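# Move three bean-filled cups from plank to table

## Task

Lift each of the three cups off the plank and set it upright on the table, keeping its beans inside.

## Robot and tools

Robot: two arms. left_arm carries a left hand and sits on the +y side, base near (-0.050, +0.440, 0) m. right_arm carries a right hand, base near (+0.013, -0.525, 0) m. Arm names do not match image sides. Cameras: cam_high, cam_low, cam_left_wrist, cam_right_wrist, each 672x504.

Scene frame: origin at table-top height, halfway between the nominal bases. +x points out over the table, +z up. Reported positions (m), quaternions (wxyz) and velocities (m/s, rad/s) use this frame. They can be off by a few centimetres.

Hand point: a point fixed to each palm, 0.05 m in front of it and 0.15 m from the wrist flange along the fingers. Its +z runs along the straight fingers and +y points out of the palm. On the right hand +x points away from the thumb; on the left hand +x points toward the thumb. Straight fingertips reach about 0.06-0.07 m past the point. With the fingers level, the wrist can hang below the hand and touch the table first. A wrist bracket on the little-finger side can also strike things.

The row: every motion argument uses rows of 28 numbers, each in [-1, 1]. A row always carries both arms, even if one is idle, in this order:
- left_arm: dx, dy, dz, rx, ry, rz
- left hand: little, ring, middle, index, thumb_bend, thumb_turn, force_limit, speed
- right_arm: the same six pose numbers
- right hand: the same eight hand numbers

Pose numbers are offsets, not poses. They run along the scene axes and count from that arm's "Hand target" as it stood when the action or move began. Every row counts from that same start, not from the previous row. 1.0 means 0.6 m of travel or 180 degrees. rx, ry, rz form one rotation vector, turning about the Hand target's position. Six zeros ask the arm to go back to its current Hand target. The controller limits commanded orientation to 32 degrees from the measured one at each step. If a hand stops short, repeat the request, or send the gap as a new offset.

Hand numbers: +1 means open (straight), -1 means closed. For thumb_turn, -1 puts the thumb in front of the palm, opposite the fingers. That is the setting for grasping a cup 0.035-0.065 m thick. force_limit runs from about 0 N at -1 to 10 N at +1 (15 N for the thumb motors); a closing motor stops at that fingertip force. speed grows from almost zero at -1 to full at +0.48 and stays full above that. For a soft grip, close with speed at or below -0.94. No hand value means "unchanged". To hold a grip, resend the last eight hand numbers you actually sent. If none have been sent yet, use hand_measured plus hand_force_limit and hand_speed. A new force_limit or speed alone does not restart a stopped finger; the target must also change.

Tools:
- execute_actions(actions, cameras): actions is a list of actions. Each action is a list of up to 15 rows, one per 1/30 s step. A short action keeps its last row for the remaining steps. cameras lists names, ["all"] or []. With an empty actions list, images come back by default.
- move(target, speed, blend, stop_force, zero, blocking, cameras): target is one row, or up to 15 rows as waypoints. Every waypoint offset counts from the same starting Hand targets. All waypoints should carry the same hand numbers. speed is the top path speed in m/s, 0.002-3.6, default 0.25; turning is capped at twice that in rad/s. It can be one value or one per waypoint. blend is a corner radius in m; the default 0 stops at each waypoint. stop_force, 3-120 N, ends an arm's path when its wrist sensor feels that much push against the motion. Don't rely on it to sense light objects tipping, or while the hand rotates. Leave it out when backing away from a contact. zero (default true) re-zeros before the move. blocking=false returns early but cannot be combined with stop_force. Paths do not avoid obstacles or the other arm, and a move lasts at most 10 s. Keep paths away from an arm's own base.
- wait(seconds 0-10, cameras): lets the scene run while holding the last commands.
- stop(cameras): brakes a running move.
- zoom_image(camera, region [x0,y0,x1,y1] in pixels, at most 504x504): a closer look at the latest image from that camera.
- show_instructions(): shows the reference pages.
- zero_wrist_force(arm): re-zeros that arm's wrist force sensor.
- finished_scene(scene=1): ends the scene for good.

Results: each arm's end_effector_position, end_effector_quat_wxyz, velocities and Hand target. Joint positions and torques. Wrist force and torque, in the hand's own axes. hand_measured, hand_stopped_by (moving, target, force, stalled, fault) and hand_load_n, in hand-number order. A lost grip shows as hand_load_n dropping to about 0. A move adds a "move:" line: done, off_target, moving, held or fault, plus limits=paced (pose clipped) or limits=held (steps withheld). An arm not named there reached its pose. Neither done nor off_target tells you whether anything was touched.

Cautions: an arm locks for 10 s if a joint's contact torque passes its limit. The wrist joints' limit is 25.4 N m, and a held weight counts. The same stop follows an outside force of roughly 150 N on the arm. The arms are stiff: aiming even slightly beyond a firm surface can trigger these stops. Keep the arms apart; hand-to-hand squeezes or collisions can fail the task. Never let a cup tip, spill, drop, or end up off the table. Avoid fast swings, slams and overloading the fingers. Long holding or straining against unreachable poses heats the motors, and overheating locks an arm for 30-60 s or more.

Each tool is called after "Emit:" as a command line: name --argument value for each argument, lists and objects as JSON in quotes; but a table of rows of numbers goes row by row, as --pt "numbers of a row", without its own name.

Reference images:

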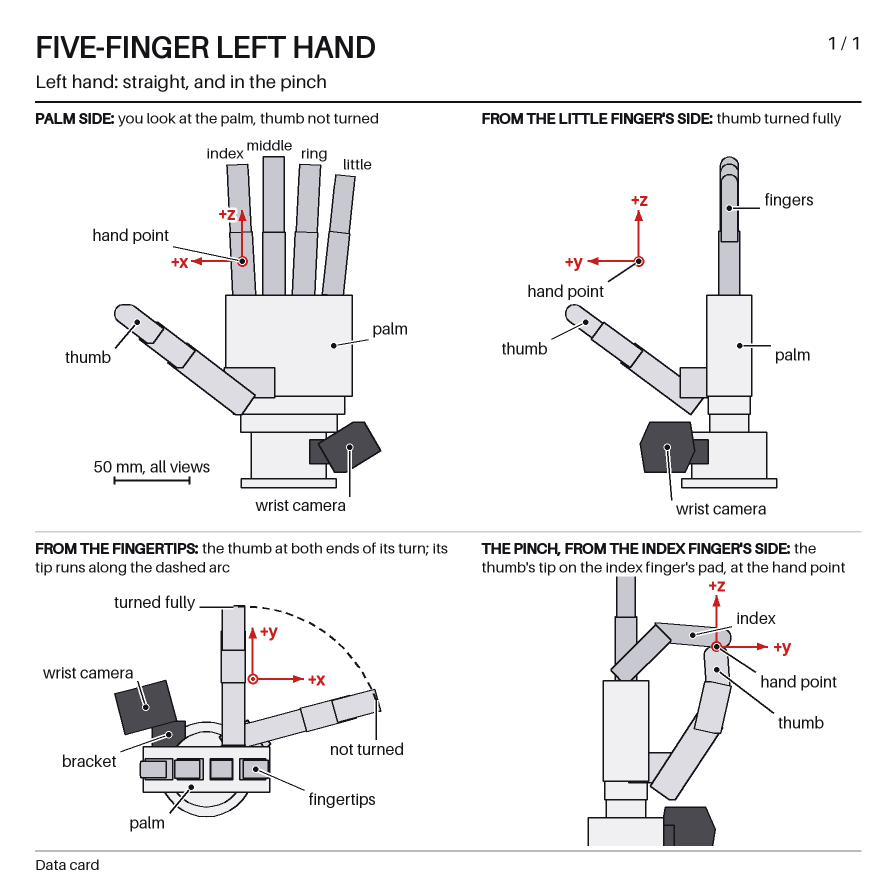

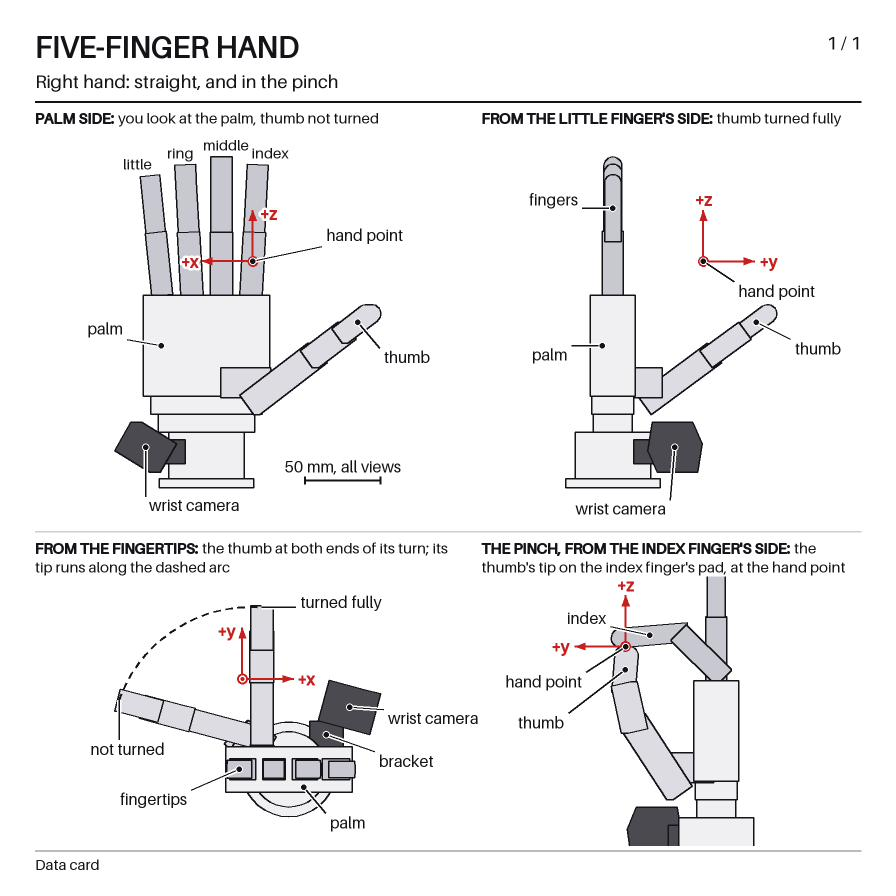

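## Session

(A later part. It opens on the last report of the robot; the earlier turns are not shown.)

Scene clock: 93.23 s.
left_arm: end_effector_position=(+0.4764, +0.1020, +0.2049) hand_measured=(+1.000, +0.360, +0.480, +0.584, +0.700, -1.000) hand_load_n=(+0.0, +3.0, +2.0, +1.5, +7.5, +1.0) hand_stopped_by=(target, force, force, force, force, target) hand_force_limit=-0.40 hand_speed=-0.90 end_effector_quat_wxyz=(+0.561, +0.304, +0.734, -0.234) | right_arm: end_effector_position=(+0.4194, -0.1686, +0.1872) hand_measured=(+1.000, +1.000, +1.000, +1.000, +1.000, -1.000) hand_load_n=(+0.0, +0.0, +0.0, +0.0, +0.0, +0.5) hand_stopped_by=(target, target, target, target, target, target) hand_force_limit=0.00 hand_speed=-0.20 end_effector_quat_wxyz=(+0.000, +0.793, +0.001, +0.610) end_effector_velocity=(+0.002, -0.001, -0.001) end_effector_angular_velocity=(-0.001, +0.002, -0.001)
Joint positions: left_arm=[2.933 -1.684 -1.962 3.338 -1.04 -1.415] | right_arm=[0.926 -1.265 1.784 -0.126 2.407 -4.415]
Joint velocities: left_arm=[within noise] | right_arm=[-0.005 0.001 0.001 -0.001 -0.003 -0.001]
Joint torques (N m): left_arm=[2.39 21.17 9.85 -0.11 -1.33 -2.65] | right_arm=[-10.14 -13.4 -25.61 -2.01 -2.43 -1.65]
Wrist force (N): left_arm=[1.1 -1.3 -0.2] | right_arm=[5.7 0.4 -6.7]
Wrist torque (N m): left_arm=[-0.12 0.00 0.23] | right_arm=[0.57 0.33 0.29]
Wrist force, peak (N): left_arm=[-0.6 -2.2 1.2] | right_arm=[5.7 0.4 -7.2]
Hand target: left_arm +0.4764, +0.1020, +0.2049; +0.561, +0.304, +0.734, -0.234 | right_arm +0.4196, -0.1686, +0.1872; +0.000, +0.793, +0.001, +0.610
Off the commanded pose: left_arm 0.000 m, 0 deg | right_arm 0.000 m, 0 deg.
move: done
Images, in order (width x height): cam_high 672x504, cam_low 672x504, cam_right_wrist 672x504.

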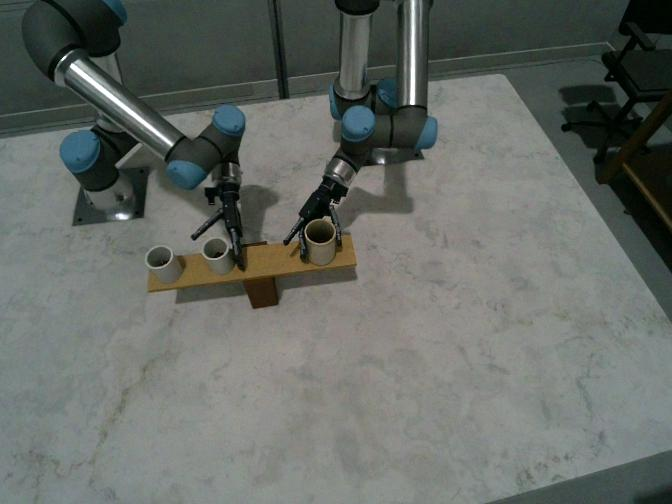

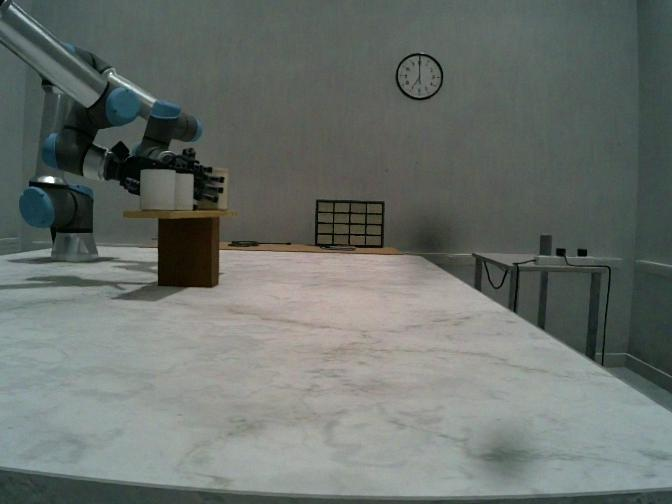

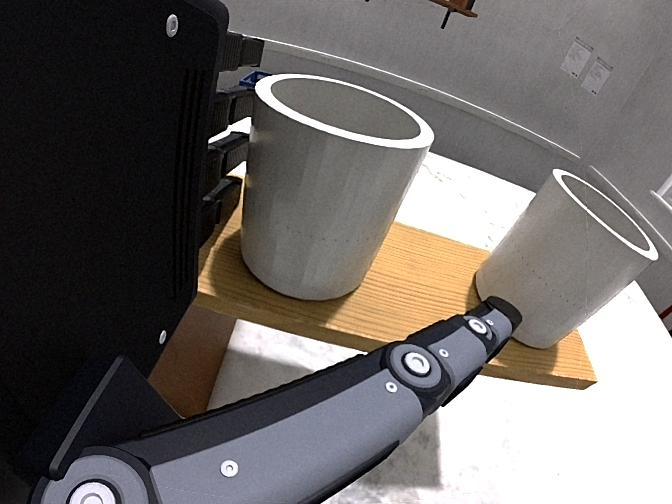

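Emit:
move --target '[0, 0, 0, 0, 0, 0, 1, 0.2, 0.2, 0.2, 0.2, -1, -0.4, -0.9, 0, 0, 0.02, 0, 0, 0, 1, 1, 1, 1, 1, -1, 0, -0.2]' --speed 0.03 --cameras '["cam_high", "cam_low", "cam_right_wrist"]'

Emit:
zoom_image --camera "cam_right_wrist" --region '[190, 50, 530, 330]'

Emit:
zoom_image --camera "cam_high" --region '[150, 170, 270, 300]'

Emit:
zoom_image --camera "cam_low" --region '[100, 130, 260, 230]'

Scene clock: 95.13 s.
left_arm: end_effector_position=(+0.4764, +0.1020, +0.2049) hand_measured=(+1.000, +0.360, +0.480, +0.584, +0.700, -1.000) hand_load_n=(+0.0, +3.0, +2.0, +1.5, +7.0, +1.5) hand_stopped_by=(target, force, force, force, force, target) hand_force_limit=-0.40 hand_speed=-0.90 end_effector_quat_wxyz=(+0.561, +0.304, +0.734, -0.234) | right_arm: end_effector_position=(+0.4196, -0.1686, +0.1990) hand_measured=(+1.000, +1.000, +1.000, +1.000, +1.000, -1.000) hand_load_n=(+0.0, +0.0, +0.0, +0.0, +0.0, +0.0) hand_stopped_by=(target, target, target, target, target, target) hand_force_limit=0.00 hand_speed=-0.20 end_effector_quat_wxyz=(+0.000, +0.793, +0.001, +0.610)
Joint positions: left_arm=[2.933 -1.684 -1.962 3.338 -1.04 -1.415] | right_arm=[0.926 -1.279 1.768 -0.097 2.406 -4.415]
Joint torques (N m): left_arm=[2.46 19.79 12.51 -0.17 -0.59 -2.44] | right_arm=[-1.45 -43.9 -28.97 2.92 0.32 1.09]
Wrist force (N): left_arm=[0.8 -1.2 -0.2] | right_arm=[-1.1 0.5 0.6]
Wrist torque (N m): left_arm=[-0.11 0.06 0.21] | right_arm=[0.12 0.05 -0.13]
Wrist force, peak (N): left_arm=[1.1 -1.5 0.1] | right_arm=[6.5 0.4 -7.6]
Hand target: left_arm +0.4764, +0.1020, +0.2049; +0.561, +0.304, +0.734, -0.234 | right_arm +0.4196, -0.1686, +0.1992; +0.000, +0.793, +0.001, +0.610
Off the commanded pose: left_arm 0.000 m, 0 deg | right_arm 0.000 m, 0 deg.
move: done
Images, in order (width x height): cam_high 672x504, cam_low 672x504, cam_right_wrist 672x504.

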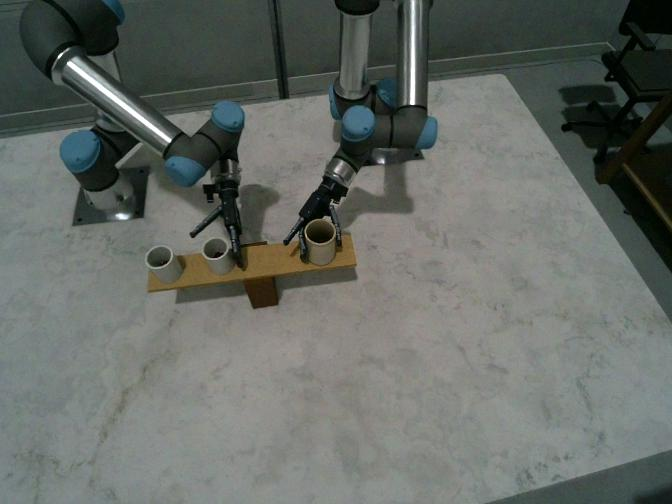

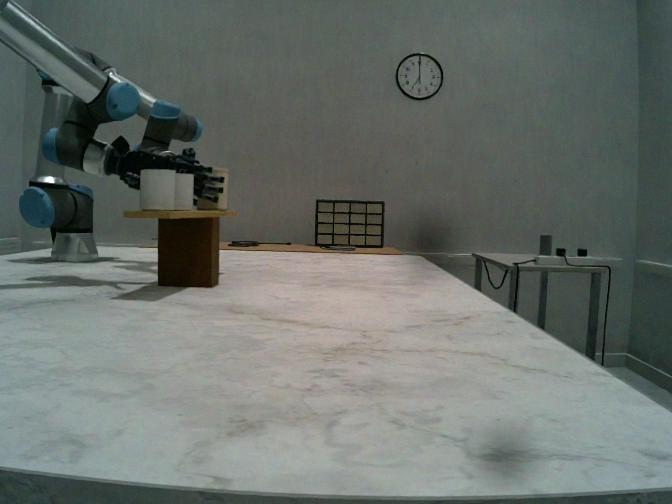

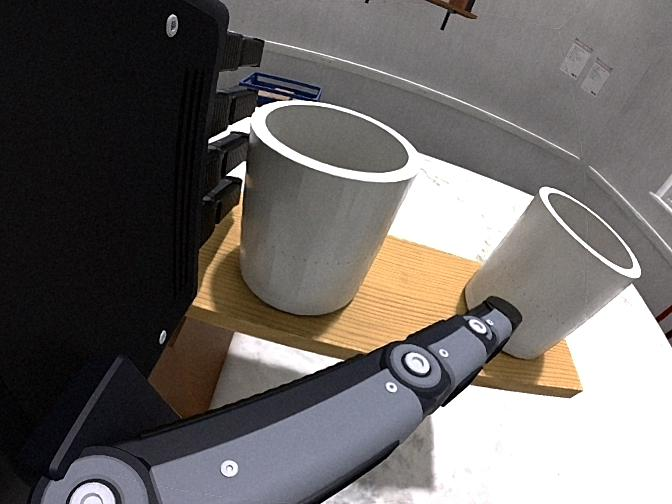

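Scaled by 1.482 from the camera's 672x504 image, which has a finer 960x720 frame.

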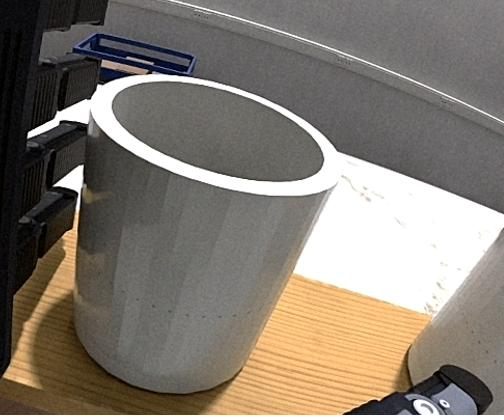

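Scaled by 3.877.

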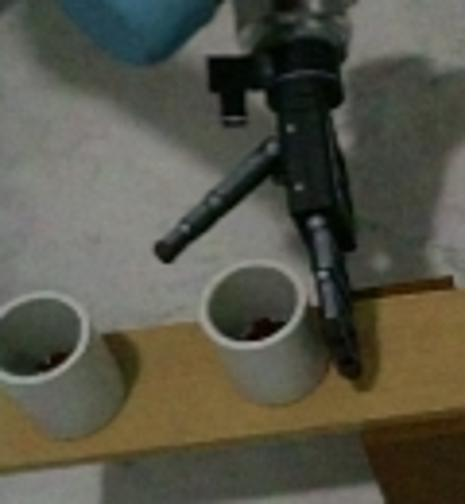

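Scaled by 3.150.

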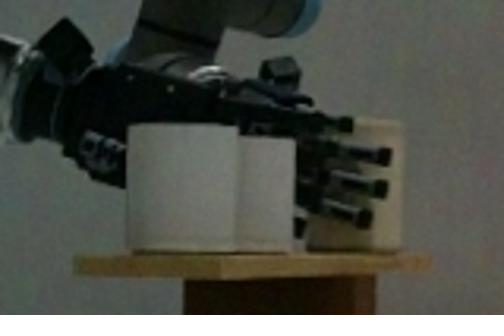

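Emit:
move --target '[0, 0, 0, 0, 0, 0, 1, 0.2, 0.2, 0.2, 0.2, -1, -0.4, -0.9, 0.0467, 0, 0, 0, 0, 0, 1, 1, 1, 1, 1, -1, 0, -0.2]' --speed 0.05 --cameras '["cam_high", "cam_low", "cam_right_wrist"]'

Emit:
zoom_image --camera "cam_high" --region '[150, 170, 270, 300]'

Emit:
zoom_image --camera "cam_low" --region '[100, 130, 260, 230]'

Scene clock: 97.27 s.
left_arm: end_effector_position=(+0.4764, +0.1020, +0.2049) hand_measured=(+1.000, +0.360, +0.480, +0.584, +0.700, -1.000) hand_load_n=(+0.0, +3.0, +2.0, +1.5, +7.5, +1.5) hand_stopped_by=(target, force, force, force, force, target) hand_force_limit=-0.40 hand_speed=-0.90 end_effector_quat_wxyz=(+0.561, +0.304, +0.734, -0.234) | right_arm: end_effector_position=(+0.4474, -0.1686, +0.1992) hand_measured=(+1.000, +1.000, +1.000, +1.000, +1.000, -1.000) hand_load_n=(+0.0, +0.0, +0.0, +0.0, +0.0, +0.0) hand_stopped_by=(target, target, target, target, target, target) hand_force_limit=0.00 hand_speed=-0.20 end_effector_quat_wxyz=(+0.000, +0.793, +0.001, +0.610)
Joint positions: left_arm=[2.933 -1.684 -1.962 3.338 -1.04 -1.415] | right_arm=[0.878 -1.258 1.738 -0.106 2.362 -4.441]
Joint torques (N m): left_arm=[2.93 21.89 11.25 0.15 -0.02 -2.39] | right_arm=[-5.96 -20.7 -31.08 -2.65 -1.8 -1.37]
Wrist force (N): left_arm=[0.8 -1.4 -0.5] | right_arm=[-0.9 0.4 1.2]
Wrist torque (N m): left_arm=[-0.12 0.06 0.20] | right_arm=[0.08 0.00 -0.12]
Wrist force, peak (N): left_arm=[1.2 -1.4 0.1] | right_arm=[-1.2 0.6 1.2]
Hand target: left_arm +0.4764, +0.1020, +0.2049; +0.561, +0.304, +0.734, -0.234 | right_arm +0.4477, -0.1686, +0.1992; +0.000, +0.793, +0.001, +0.610
Off the commanded pose: left_arm 0.000 m, 0 deg | right_arm 0.000 m, 0 deg.
move: done
Images, in order (width x height): cam_high 672x504, cam_low 672x504, cam_right_wrist 672x504.

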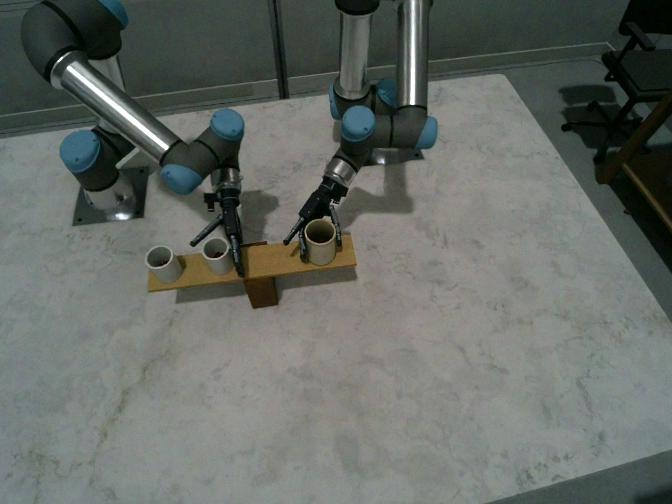

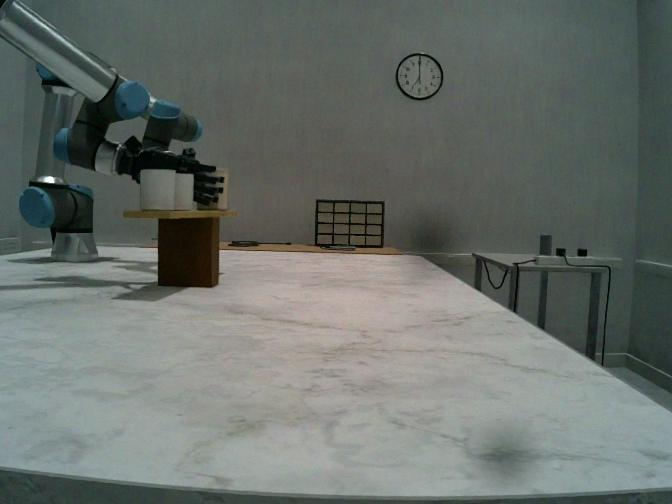

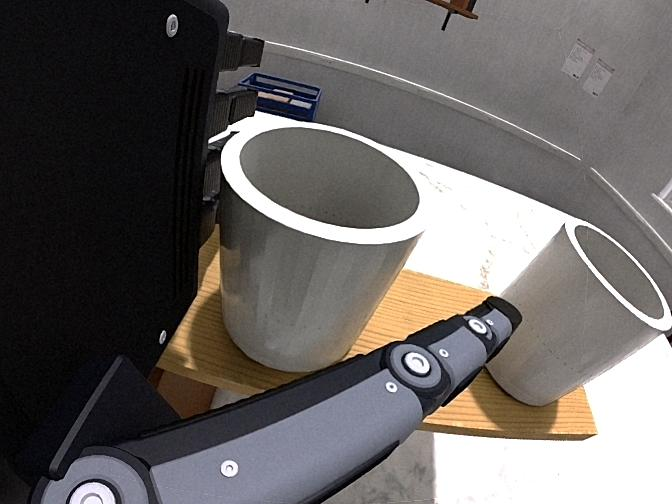

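Scaled by 3.877.

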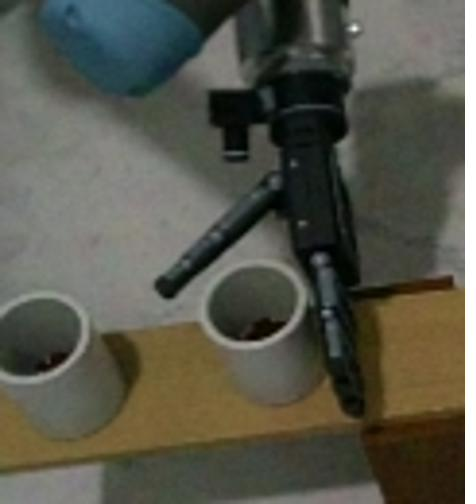

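Scaled by 3.150.

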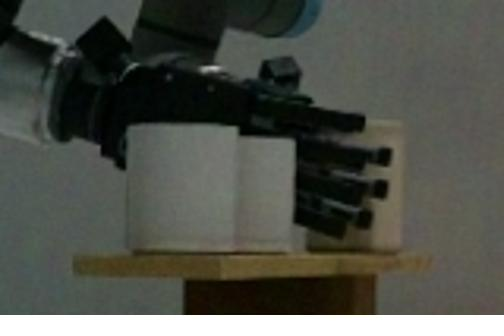

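Emit:
move --target '[0, 0, 0, 0, 0, 0, 1, 0.2, 0.2, 0.2, 0.2, -1, -0.4, -0.9, 0, 0, 0, 0, 0, 0, 1, 0.6, 0.6, 0.6, 1, -1, -0.7, -0.85]' --cameras '["cam_high", "cam_low", "cam_right_wrist"]'

Emit:
zoom_image --camera "cam_high" --region '[150, 170, 270, 300]'

Scene clock: 99.50 s.
left_arm: end_effector_position=(+0.4764, +0.1020, +0.2049) hand_measured=(+1.000, +0.360, +0.480, +0.584, +0.700, -1.000) hand_load_n=(+0.0, +3.0, +2.0, +1.5, +7.0, +1.5) hand_stopped_by=(target, force, force, force, force, target) hand_force_limit=-0.40 hand_speed=-0.90 end_effector_quat_wxyz=(+0.561, +0.304, +0.734, -0.234) | right_arm: end_effector_position=(+0.4477, -0.1686, +0.1992) hand_measured=(+1.000, +0.600, +0.600, +0.600, +1.000, -1.000) hand_load_n=(+0.0, +0.0, +0.0, +0.0, -0.5, +0.0) hand_stopped_by=(target, target, target, target, target, target) hand_force_limit=-0.70 hand_speed=-0.85 end_effector_quat_wxyz=(+0.000, +0.793, +0.001, +0.610)
Joint positions: left_arm=[2.933 -1.684 -1.962 3.338 -1.04 -1.415] | right_arm=[0.877 -1.258 1.738 -0.106 2.362 -4.441]
Joint torques (N m): left_arm=[2.57 22.8 11.16 0.34 1.07 -2.29] | right_arm=[-7.93 -19.72 -27.66 -1.9 -0.83 -1.55]
Wrist force (N): left_arm=[0.6 -1.2 -0.5] | right_arm=[-0.7 0.6 1.0]
Wrist torque (N m): left_arm=[-0.10 0.06 0.20] | right_arm=[0.11 -0.02 -0.10]
Wrist force, peak (N): left_arm=[1.0 -1.6 -0.2] | right_arm=[-1.3 0.7 1.3]
Hand target: left_arm +0.4764, +0.1020, +0.2049; +0.561, +0.304, +0.734, -0.234 | right_arm +0.4477, -0.1686, +0.1992; +0.000, +0.793, +0.001, +0.610
Off the commanded pose: left_arm 0.000 m, 0 deg | right_arm 0.000 m, 0 deg.
move: done
Images, in order (width x height): cam_high 672x504, cam_low 672x504, cam_right_wrist 672x504.

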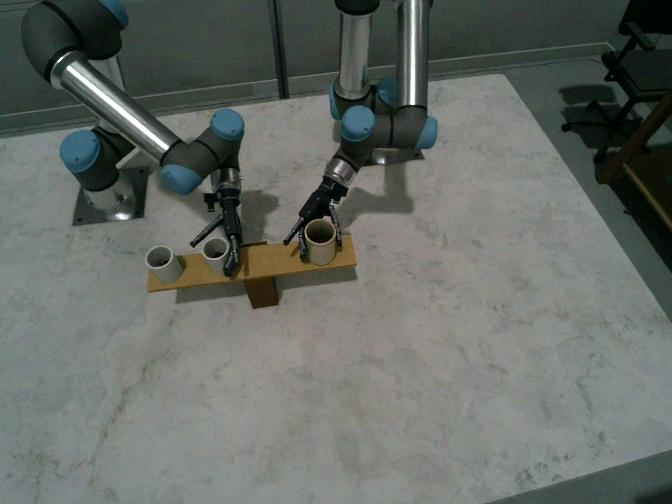

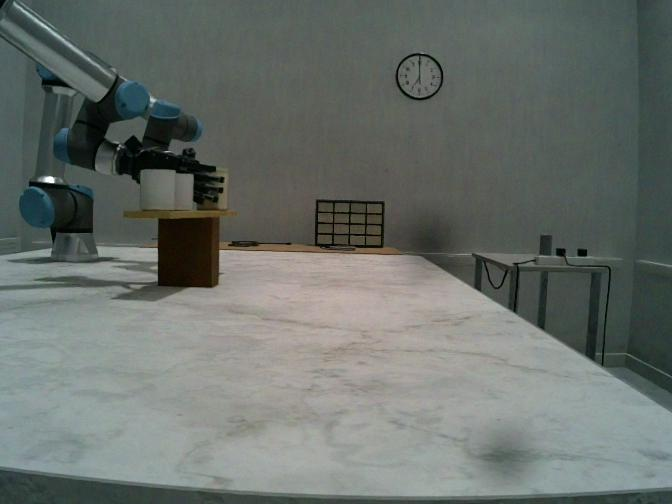

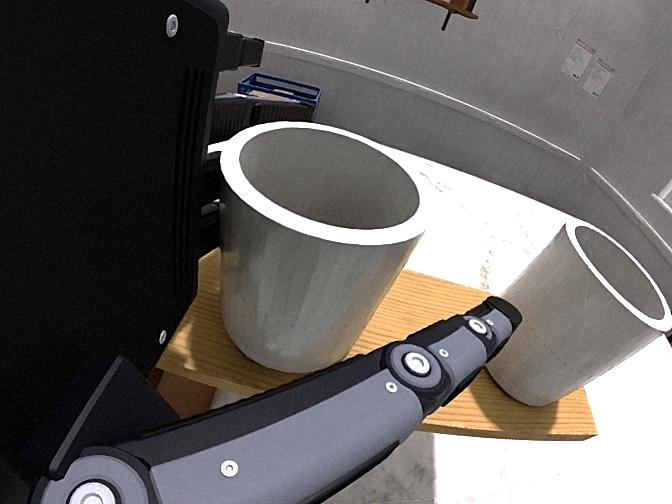

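Scaled by 3.877.

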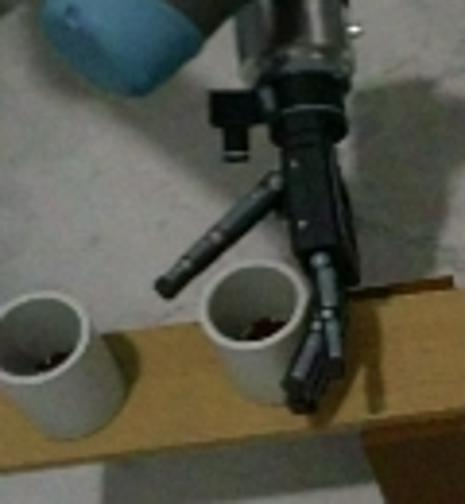

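Emit:
move --target '[0, 0, 0, 0, 0, 0, 1, 0.2, 0.2, 0.2, 0.2, -1, -0.4, -0.9, 0, 0, 0, 0, 0, 0, 1, 0.6, 0.6, 0.6, 0.2, -1, -0.5, -0.9]' --cameras '["cam_high", "cam_low", "cam_right_wrist"]'

Emit:
zoom_image --camera "cam_high" --region '[150, 170, 270, 300]'

Scene clock: 103.57 s.
left_arm: end_effector_position=(+0.4764, +0.1020, +0.2049) hand_measured=(+1.000, +0.360, +0.480, +0.584, +0.700, -1.000) hand_load_n=(+0.0, +3.0, +2.0, +1.5, +7.5, +1.0) hand_stopped_by=(target, force, force, force, force, target) hand_force_limit=-0.40 hand_speed=-0.90 end_effector_quat_wxyz=(+0.561, +0.304, +0.734, -0.234) | right_arm: end_effector_position=(+0.4477, -0.1686, +0.1992) hand_measured=(+1.000, +0.600, +0.600, +0.600, +0.488, -1.000) hand_load_n=(+0.0, +0.0, +0.0, +1.5, +3.5, +0.0) hand_stopped_by=(target, target, target, target, force, target) hand_force_limit=-0.50 hand_speed=-0.90 end_effector_quat_wxyz=(+0.000, +0.793, +0.001, +0.610)
Joint positions: left_arm=[2.933 -1.684 -1.962 3.338 -1.04 -1.415] | right_arm=[0.877 -1.258 1.738 -0.106 2.362 -4.441]
Joint torques (N m): left_arm=[2.24 25 11.08 0.3 1 -2.39] | right_arm=[-7.85 -20.13 -22.81 0.41 2.67 -1.5]
Wrist force (N): left_arm=[1.0 -1.1 -0.1] | right_arm=[0.0 1.1 0.3]
Wrist torque (N m): left_arm=[-0.09 0.04 0.21] | right_arm=[0.14 0.03 -0.05]
Wrist force, peak (N): left_arm=[1.0 -1.7 -0.3] | right_arm=[-1.0 1.3 0.9]
Hand target: left_arm +0.4764, +0.1020, +0.2049; +0.561, +0.304, +0.734, -0.234 | right_arm +0.4477, -0.1686, +0.1992; +0.000, +0.793, +0.001, +0.610
Off the commanded pose: left_arm 0.000 m, 0 deg | right_arm 0.000 m, 0 deg.
move: done
Images, in order (width x height): cam_high 672x504, cam_low 672x504, cam_right_wrist 672x504.

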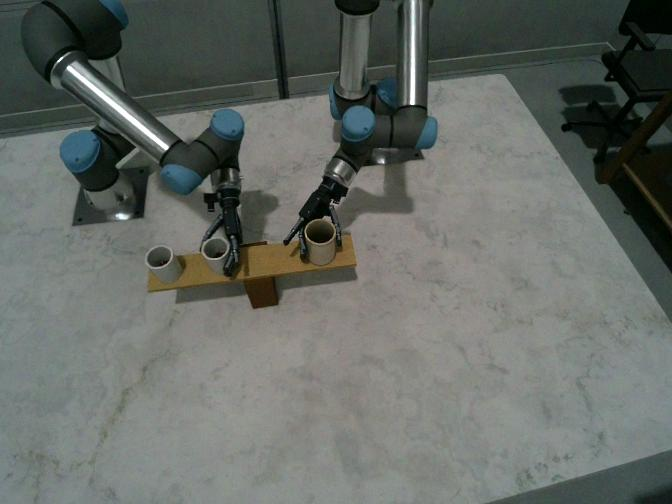

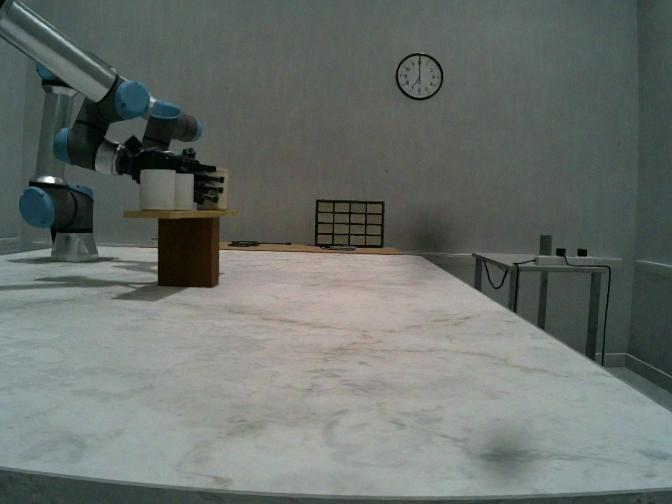

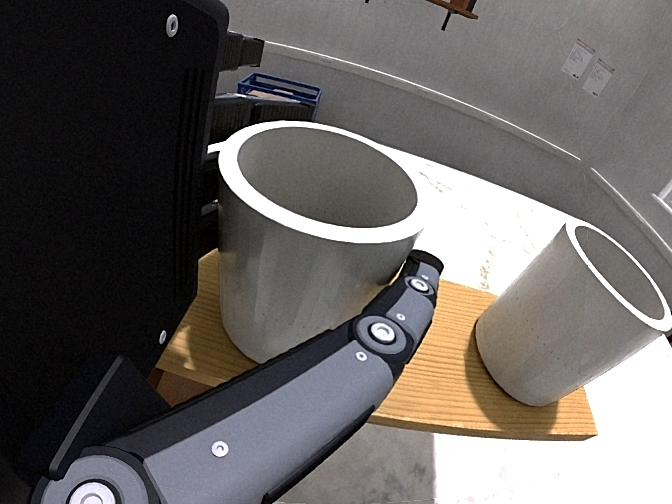

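Scaled by 3.877.

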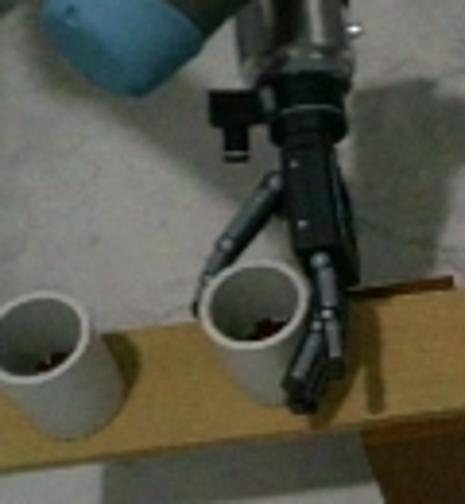

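Emit:
move --target '[0, 0, 0, 0, 0, 0, 1, 0.2, 0.2, 0.2, 0.2, -1, -0.4, -0.9, 0, 0, 0, 0, 0, 0, 1, 0.2, 0.2, 0.2, 0.2, -1, -0.4, -0.9]' --cameras '["cam_high", "cam_low", "cam_right_wrist"]'

Emit:
zoom_image --camera "cam_high" --region '[150, 170, 270, 300]'

Emit:
zoom_image --camera "cam_low" --region '[100, 130, 260, 230]'

Scene clock: 105.37 s.
left_arm: end_effector_position=(+0.4764, +0.1020, +0.2049) hand_measured=(+1.000, +0.360, +0.480, +0.584, +0.700, -1.000) hand_load_n=(+0.0, +3.0, +2.0, +1.5, +7.5, +1.5) hand_stopped_by=(target, force, force, force, force, target) hand_force_limit=-0.40 hand_speed=-0.90 end_effector_quat_wxyz=(+0.561, +0.304, +0.734, -0.234) | right_arm: end_effector_position=(+0.4477, -0.1686, +0.1992) hand_measured=(+1.000, +0.340, +0.462, +0.582, +0.490, -1.000) hand_load_n=(+0.0, +3.0, +2.5, +0.0, +12.0, +1.5) hand_stopped_by=(target, force, force, force, force, target) hand_force_limit=-0.40 hand_speed=-0.90 end_effector_quat_wxyz=(+0.000, +0.793, +0.001, +0.610)
Joint positions: left_arm=[2.933 -1.684 -1.962 3.338 -1.04 -1.415] | right_arm=[0.877 -1.258 1.738 -0.106 2.362 -4.441]
Joint torques (N m): left_arm=[2.11 24.58 9.68 0.66 1.12 -2.34] | right_arm=[-7.1 -20.93 -20.84 1.44 2.71 -1.49]
Wrist force (N): left_arm=[0.9 -1.4 -0.1] | right_arm=[-0.1 -0.2 0.9]
Wrist torque (N m): left_arm=[-0.12 0.04 0.22] | right_arm=[0.06 -0.02 -0.15]
Wrist force, peak (N): left_arm=[1.0 -1.4 -0.5] | right_arm=[-2.6 0.8 1.2]
Hand target: left_arm +0.4764, +0.1020, +0.2049; +0.561, +0.304, +0.734, -0.234 | right_arm +0.4477, -0.1686, +0.1992; +0.000, +0.793, +0.001, +0.610
Off the commanded pose: left_arm 0.000 m, 0 deg | right_arm 0.000 m, 0 deg.
move: done
Images, in order (width x height): cam_high 672x504, cam_low 672x504, cam_right_wrist 672x504.

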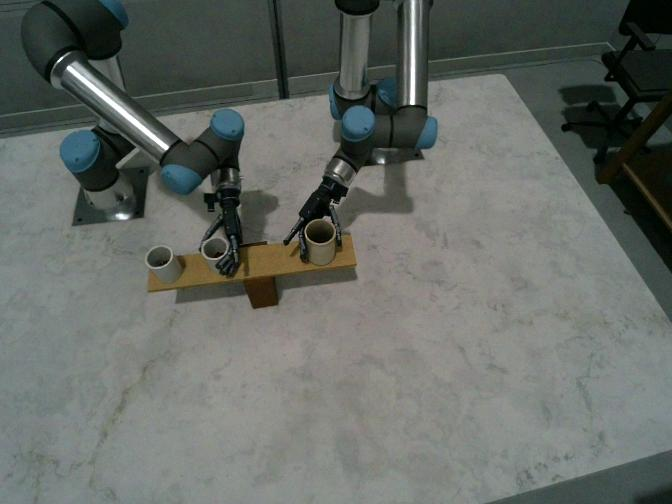

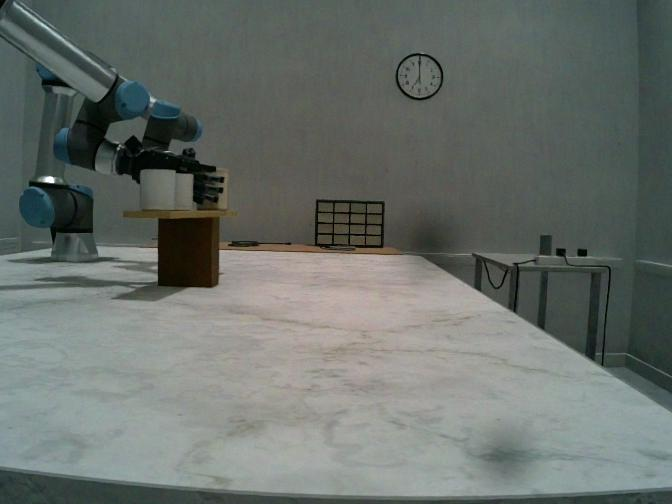

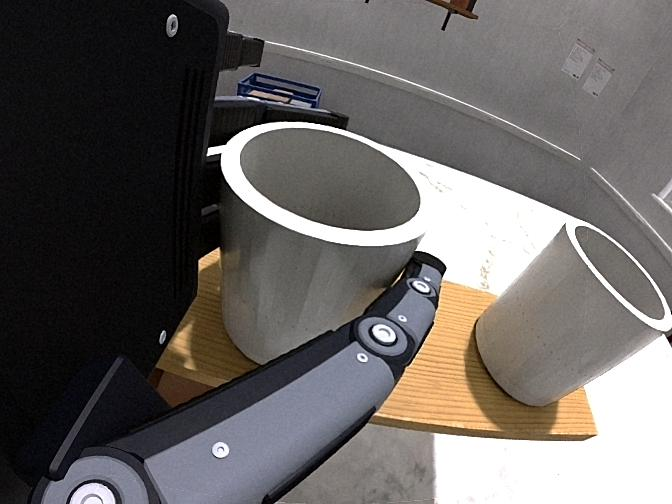

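Scaled by 3.877.

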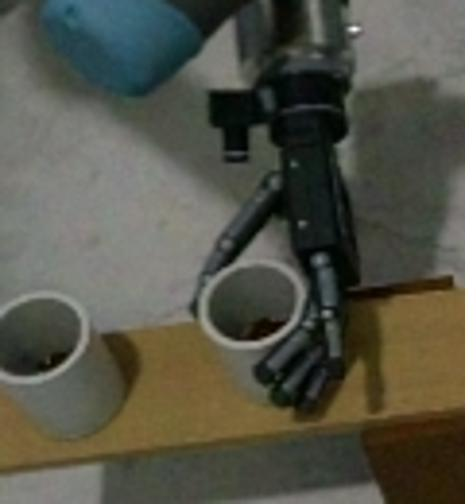

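Scaled by 3.150.

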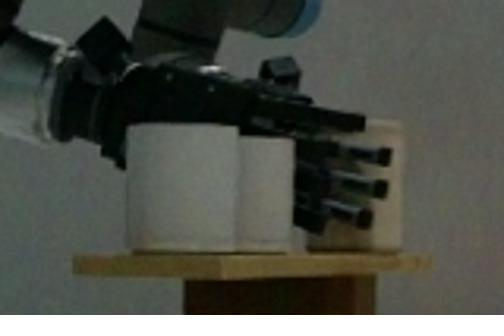

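Emit:
move --target '[0, 0, 0, 0, 0, 0, 1, 0.1, 0.1, 0.1, 0.2, -1, -0.2, -0.92, 0, 0, 0, 0, 0, 0, 1, 0.2, 0.2, 0.2, 0.2, -1, -0.4, -0.9]' --cameras '["cam_high", "cam_left_wrist"]'

Emit:
zoom_image --camera "cam_high" --region '[280, 170, 380, 280]'

Scene clock: 106.57 s.
left_arm: end_effector_position=(+0.4764, +0.1020, +0.2049) hand_measured=(+1.000, +0.346, +0.460, +0.562, +0.700, -1.000) hand_load_n=(+0.0, +2.5, +4.0, +4.0, +11.0, +1.5) hand_stopped_by=(target, force, force, force, force, target) hand_force_limit=-0.20 hand_speed=-0.92 end_effector_quat_wxyz=(+0.561, +0.304, +0.734, -0.234) | right_arm: end_effector_position=(+0.4477, -0.1686, +0.1992) hand_measured=(+1.000, +0.340, +0.462, +0.582, +0.490, -1.000) hand_load_n=(+0.0, +3.0, +2.5, +0.0, +12.0, +1.5) hand_stopped_by=(target, force, force, force, force, target) hand_force_limit=-0.40 hand_speed=-0.90 end_effector_quat_wxyz=(+0.000, +0.793, +0.001, +0.610)
Joint positions: left_arm=[2.933 -1.684 -1.962 3.338 -1.04 -1.415] | right_arm=[0.877 -1.258 1.738 -0.106 2.362 -4.441]
Joint torques (N m): left_arm=[2.45 25.2 11.11 0.5 -0.09 -2.41] | right_arm=[-7.04 -20.74 -18.8 2.12 2.69 -1.37]
Wrist force (N): left_arm=[2.6 -0.7 0.4] | right_arm=[-0.6 0.4 1.2]
Wrist torque (N m): left_arm=[-0.08 0.04 0.18] | right_arm=[0.10 0.00 -0.16]
Wrist force, peak (N): left_arm=[-0.4 -3.1 0.8] | right_arm=[-0.6 0.4 1.2]
Hand target: left_arm +0.4764, +0.1020, +0.2049; +0.561, +0.304, +0.734, -0.234 | right_arm +0.4477, -0.1686, +0.1992; +0.000, +0.793, +0.001, +0.610
Off the commanded pose: left_arm 0.000 m, 0 deg | right_arm 0.000 m, 0 deg.
move: done
Images, in order (width x height): cam_high 672x504, cam_left_wrist 672x504.

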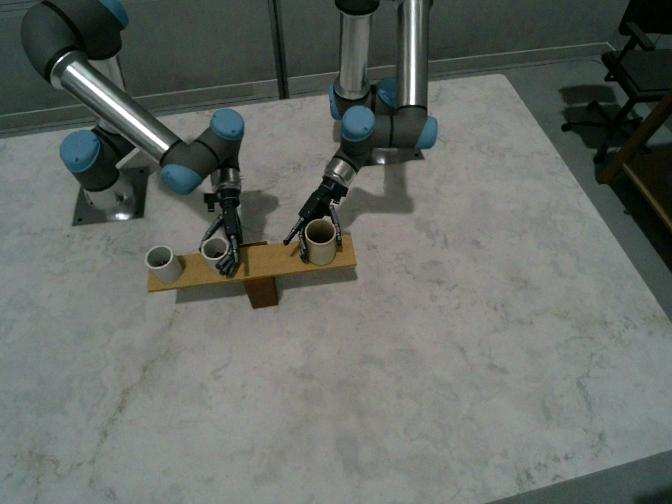

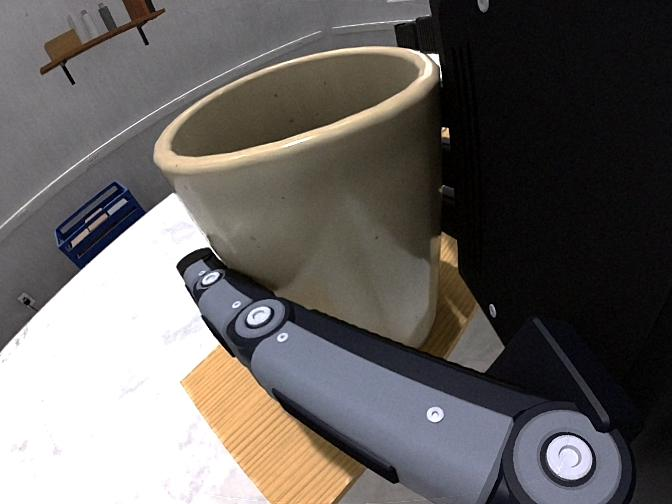

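Scaled by 4.582.

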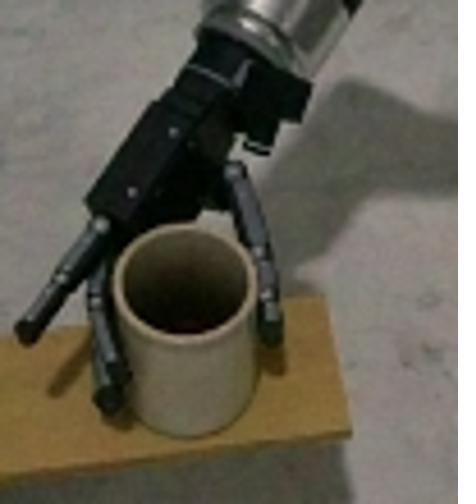

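Emit:
move --target '[0, 0, 0, 0, 0, 0, 1, 0.1, 0.1, 0.1, 0.2, -1, -0.2, -0.92, 0, 0, 0.025, 0, 0, 0, 1, 0.2, 0.2, 0.2, 0.2, -1, -0.4, -0.9]' --speed 0.03 --cameras '["cam_high", "cam_low", "cam_right_wrist"]'

Emit:
zoom_image --camera "cam_low" --region '[100, 130, 260, 300]'

Emit:
zoom_image --camera "cam_high" --region '[130, 170, 370, 330]'

Scene clock: 107.97 s.
left_arm: end_effector_position=(+0.4764, +0.1020, +0.2049) hand_measured=(+1.000, +0.346, +0.460, +0.562, +0.700, -1.000) hand_load_n=(+0.0, +3.0, +4.0, +4.0, +11.0, +2.0) hand_stopped_by=(target, force, force, force, force, target) hand_force_limit=-0.20 hand_speed=-0.92 end_effector_quat_wxyz=(+0.561, +0.304, +0.734, -0.234) | right_arm: end_effector_position=(+0.4477, -0.1686, +0.2140) hand_measured=(+1.000, +0.340, +0.462, +0.582, +0.490, -1.000) hand_load_n=(+0.0, +2.0, +3.0, +0.0, +12.0, +3.5) hand_stopped_by=(target, force, force, force, force, target) hand_force_limit=-0.40 hand_speed=-0.90 end_effector_quat_wxyz=(+0.000, +0.793, +0.001, +0.610)
Joint positions: left_arm=[2.933 -1.684 -1.962 3.338 -1.04 -1.415] | right_arm=[0.877 -1.274 1.717 -0.069 2.362 -4.441]
Joint torques (N m): left_arm=[3.37 26.57 11.43 1.03 -1.32 -2.34] | right_arm=[-7.57 -46.61 -29.26 2.15 2.14 1.05]
Wrist force (N): left_arm=[3.1 -0.5 0.5] | right_arm=[-2.9 0.5 1.6]
Wrist torque (N m): left_arm=[-0.06 0.04 0.18] | right_arm=[0.08 0.01 -0.15]
Wrist force, peak (N): left_arm=[3.3 -0.7 0.1] | right_arm=[-3.2 0.7 1.7]
Hand target: left_arm +0.4764, +0.1020, +0.2049; +0.561, +0.304, +0.734, -0.234 | right_arm +0.4477, -0.1686, +0.2142; +0.000, +0.793, +0.001, +0.610
Off the commanded pose: left_arm 0.000 m, 0 deg | right_arm 0.000 m, 0 deg.
move: done
Images, in order (width x height): cam_high 672x504, cam_low 672x504, cam_right_wrist 672x504.

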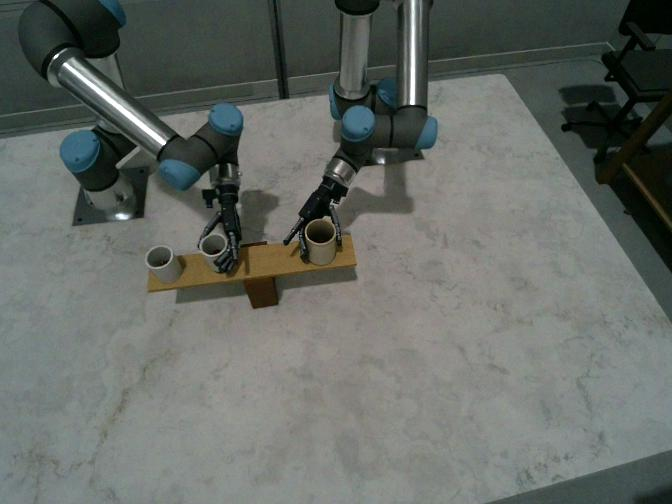

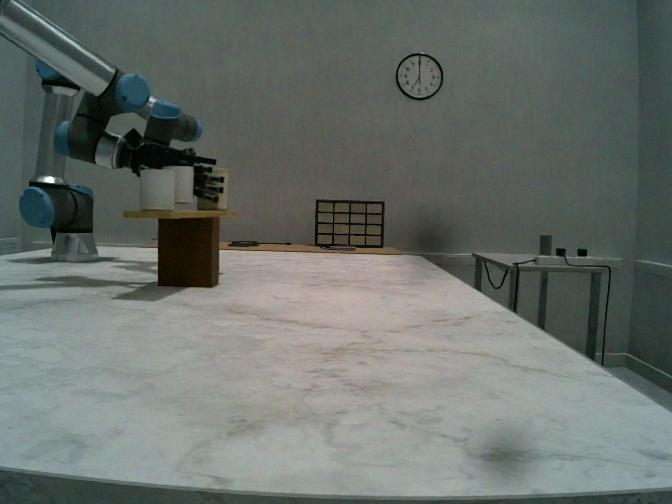

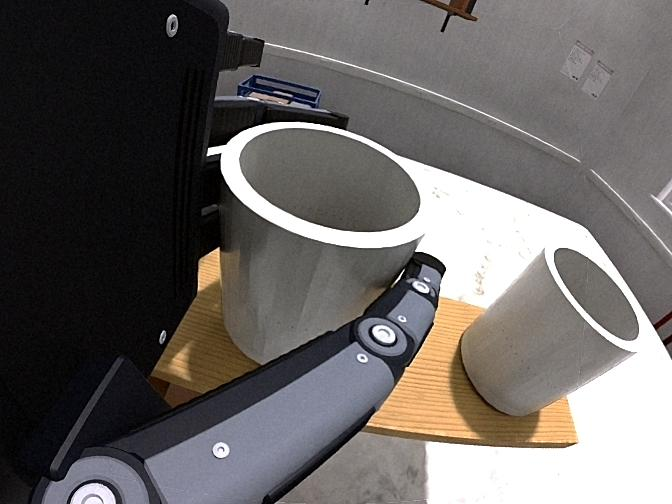

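Scaled by 2.965.

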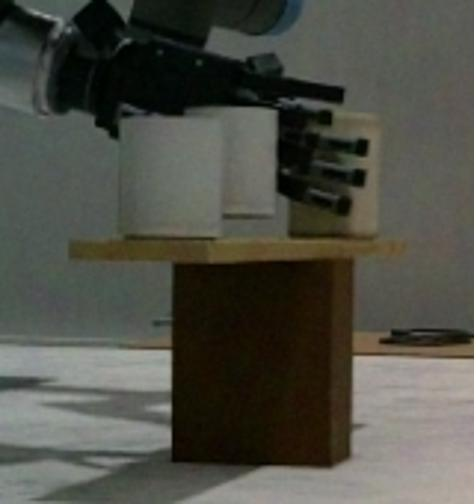

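Scaled by 2.100.

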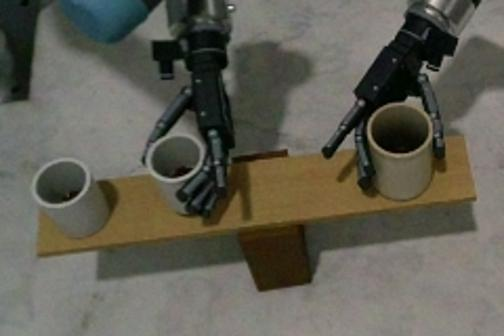

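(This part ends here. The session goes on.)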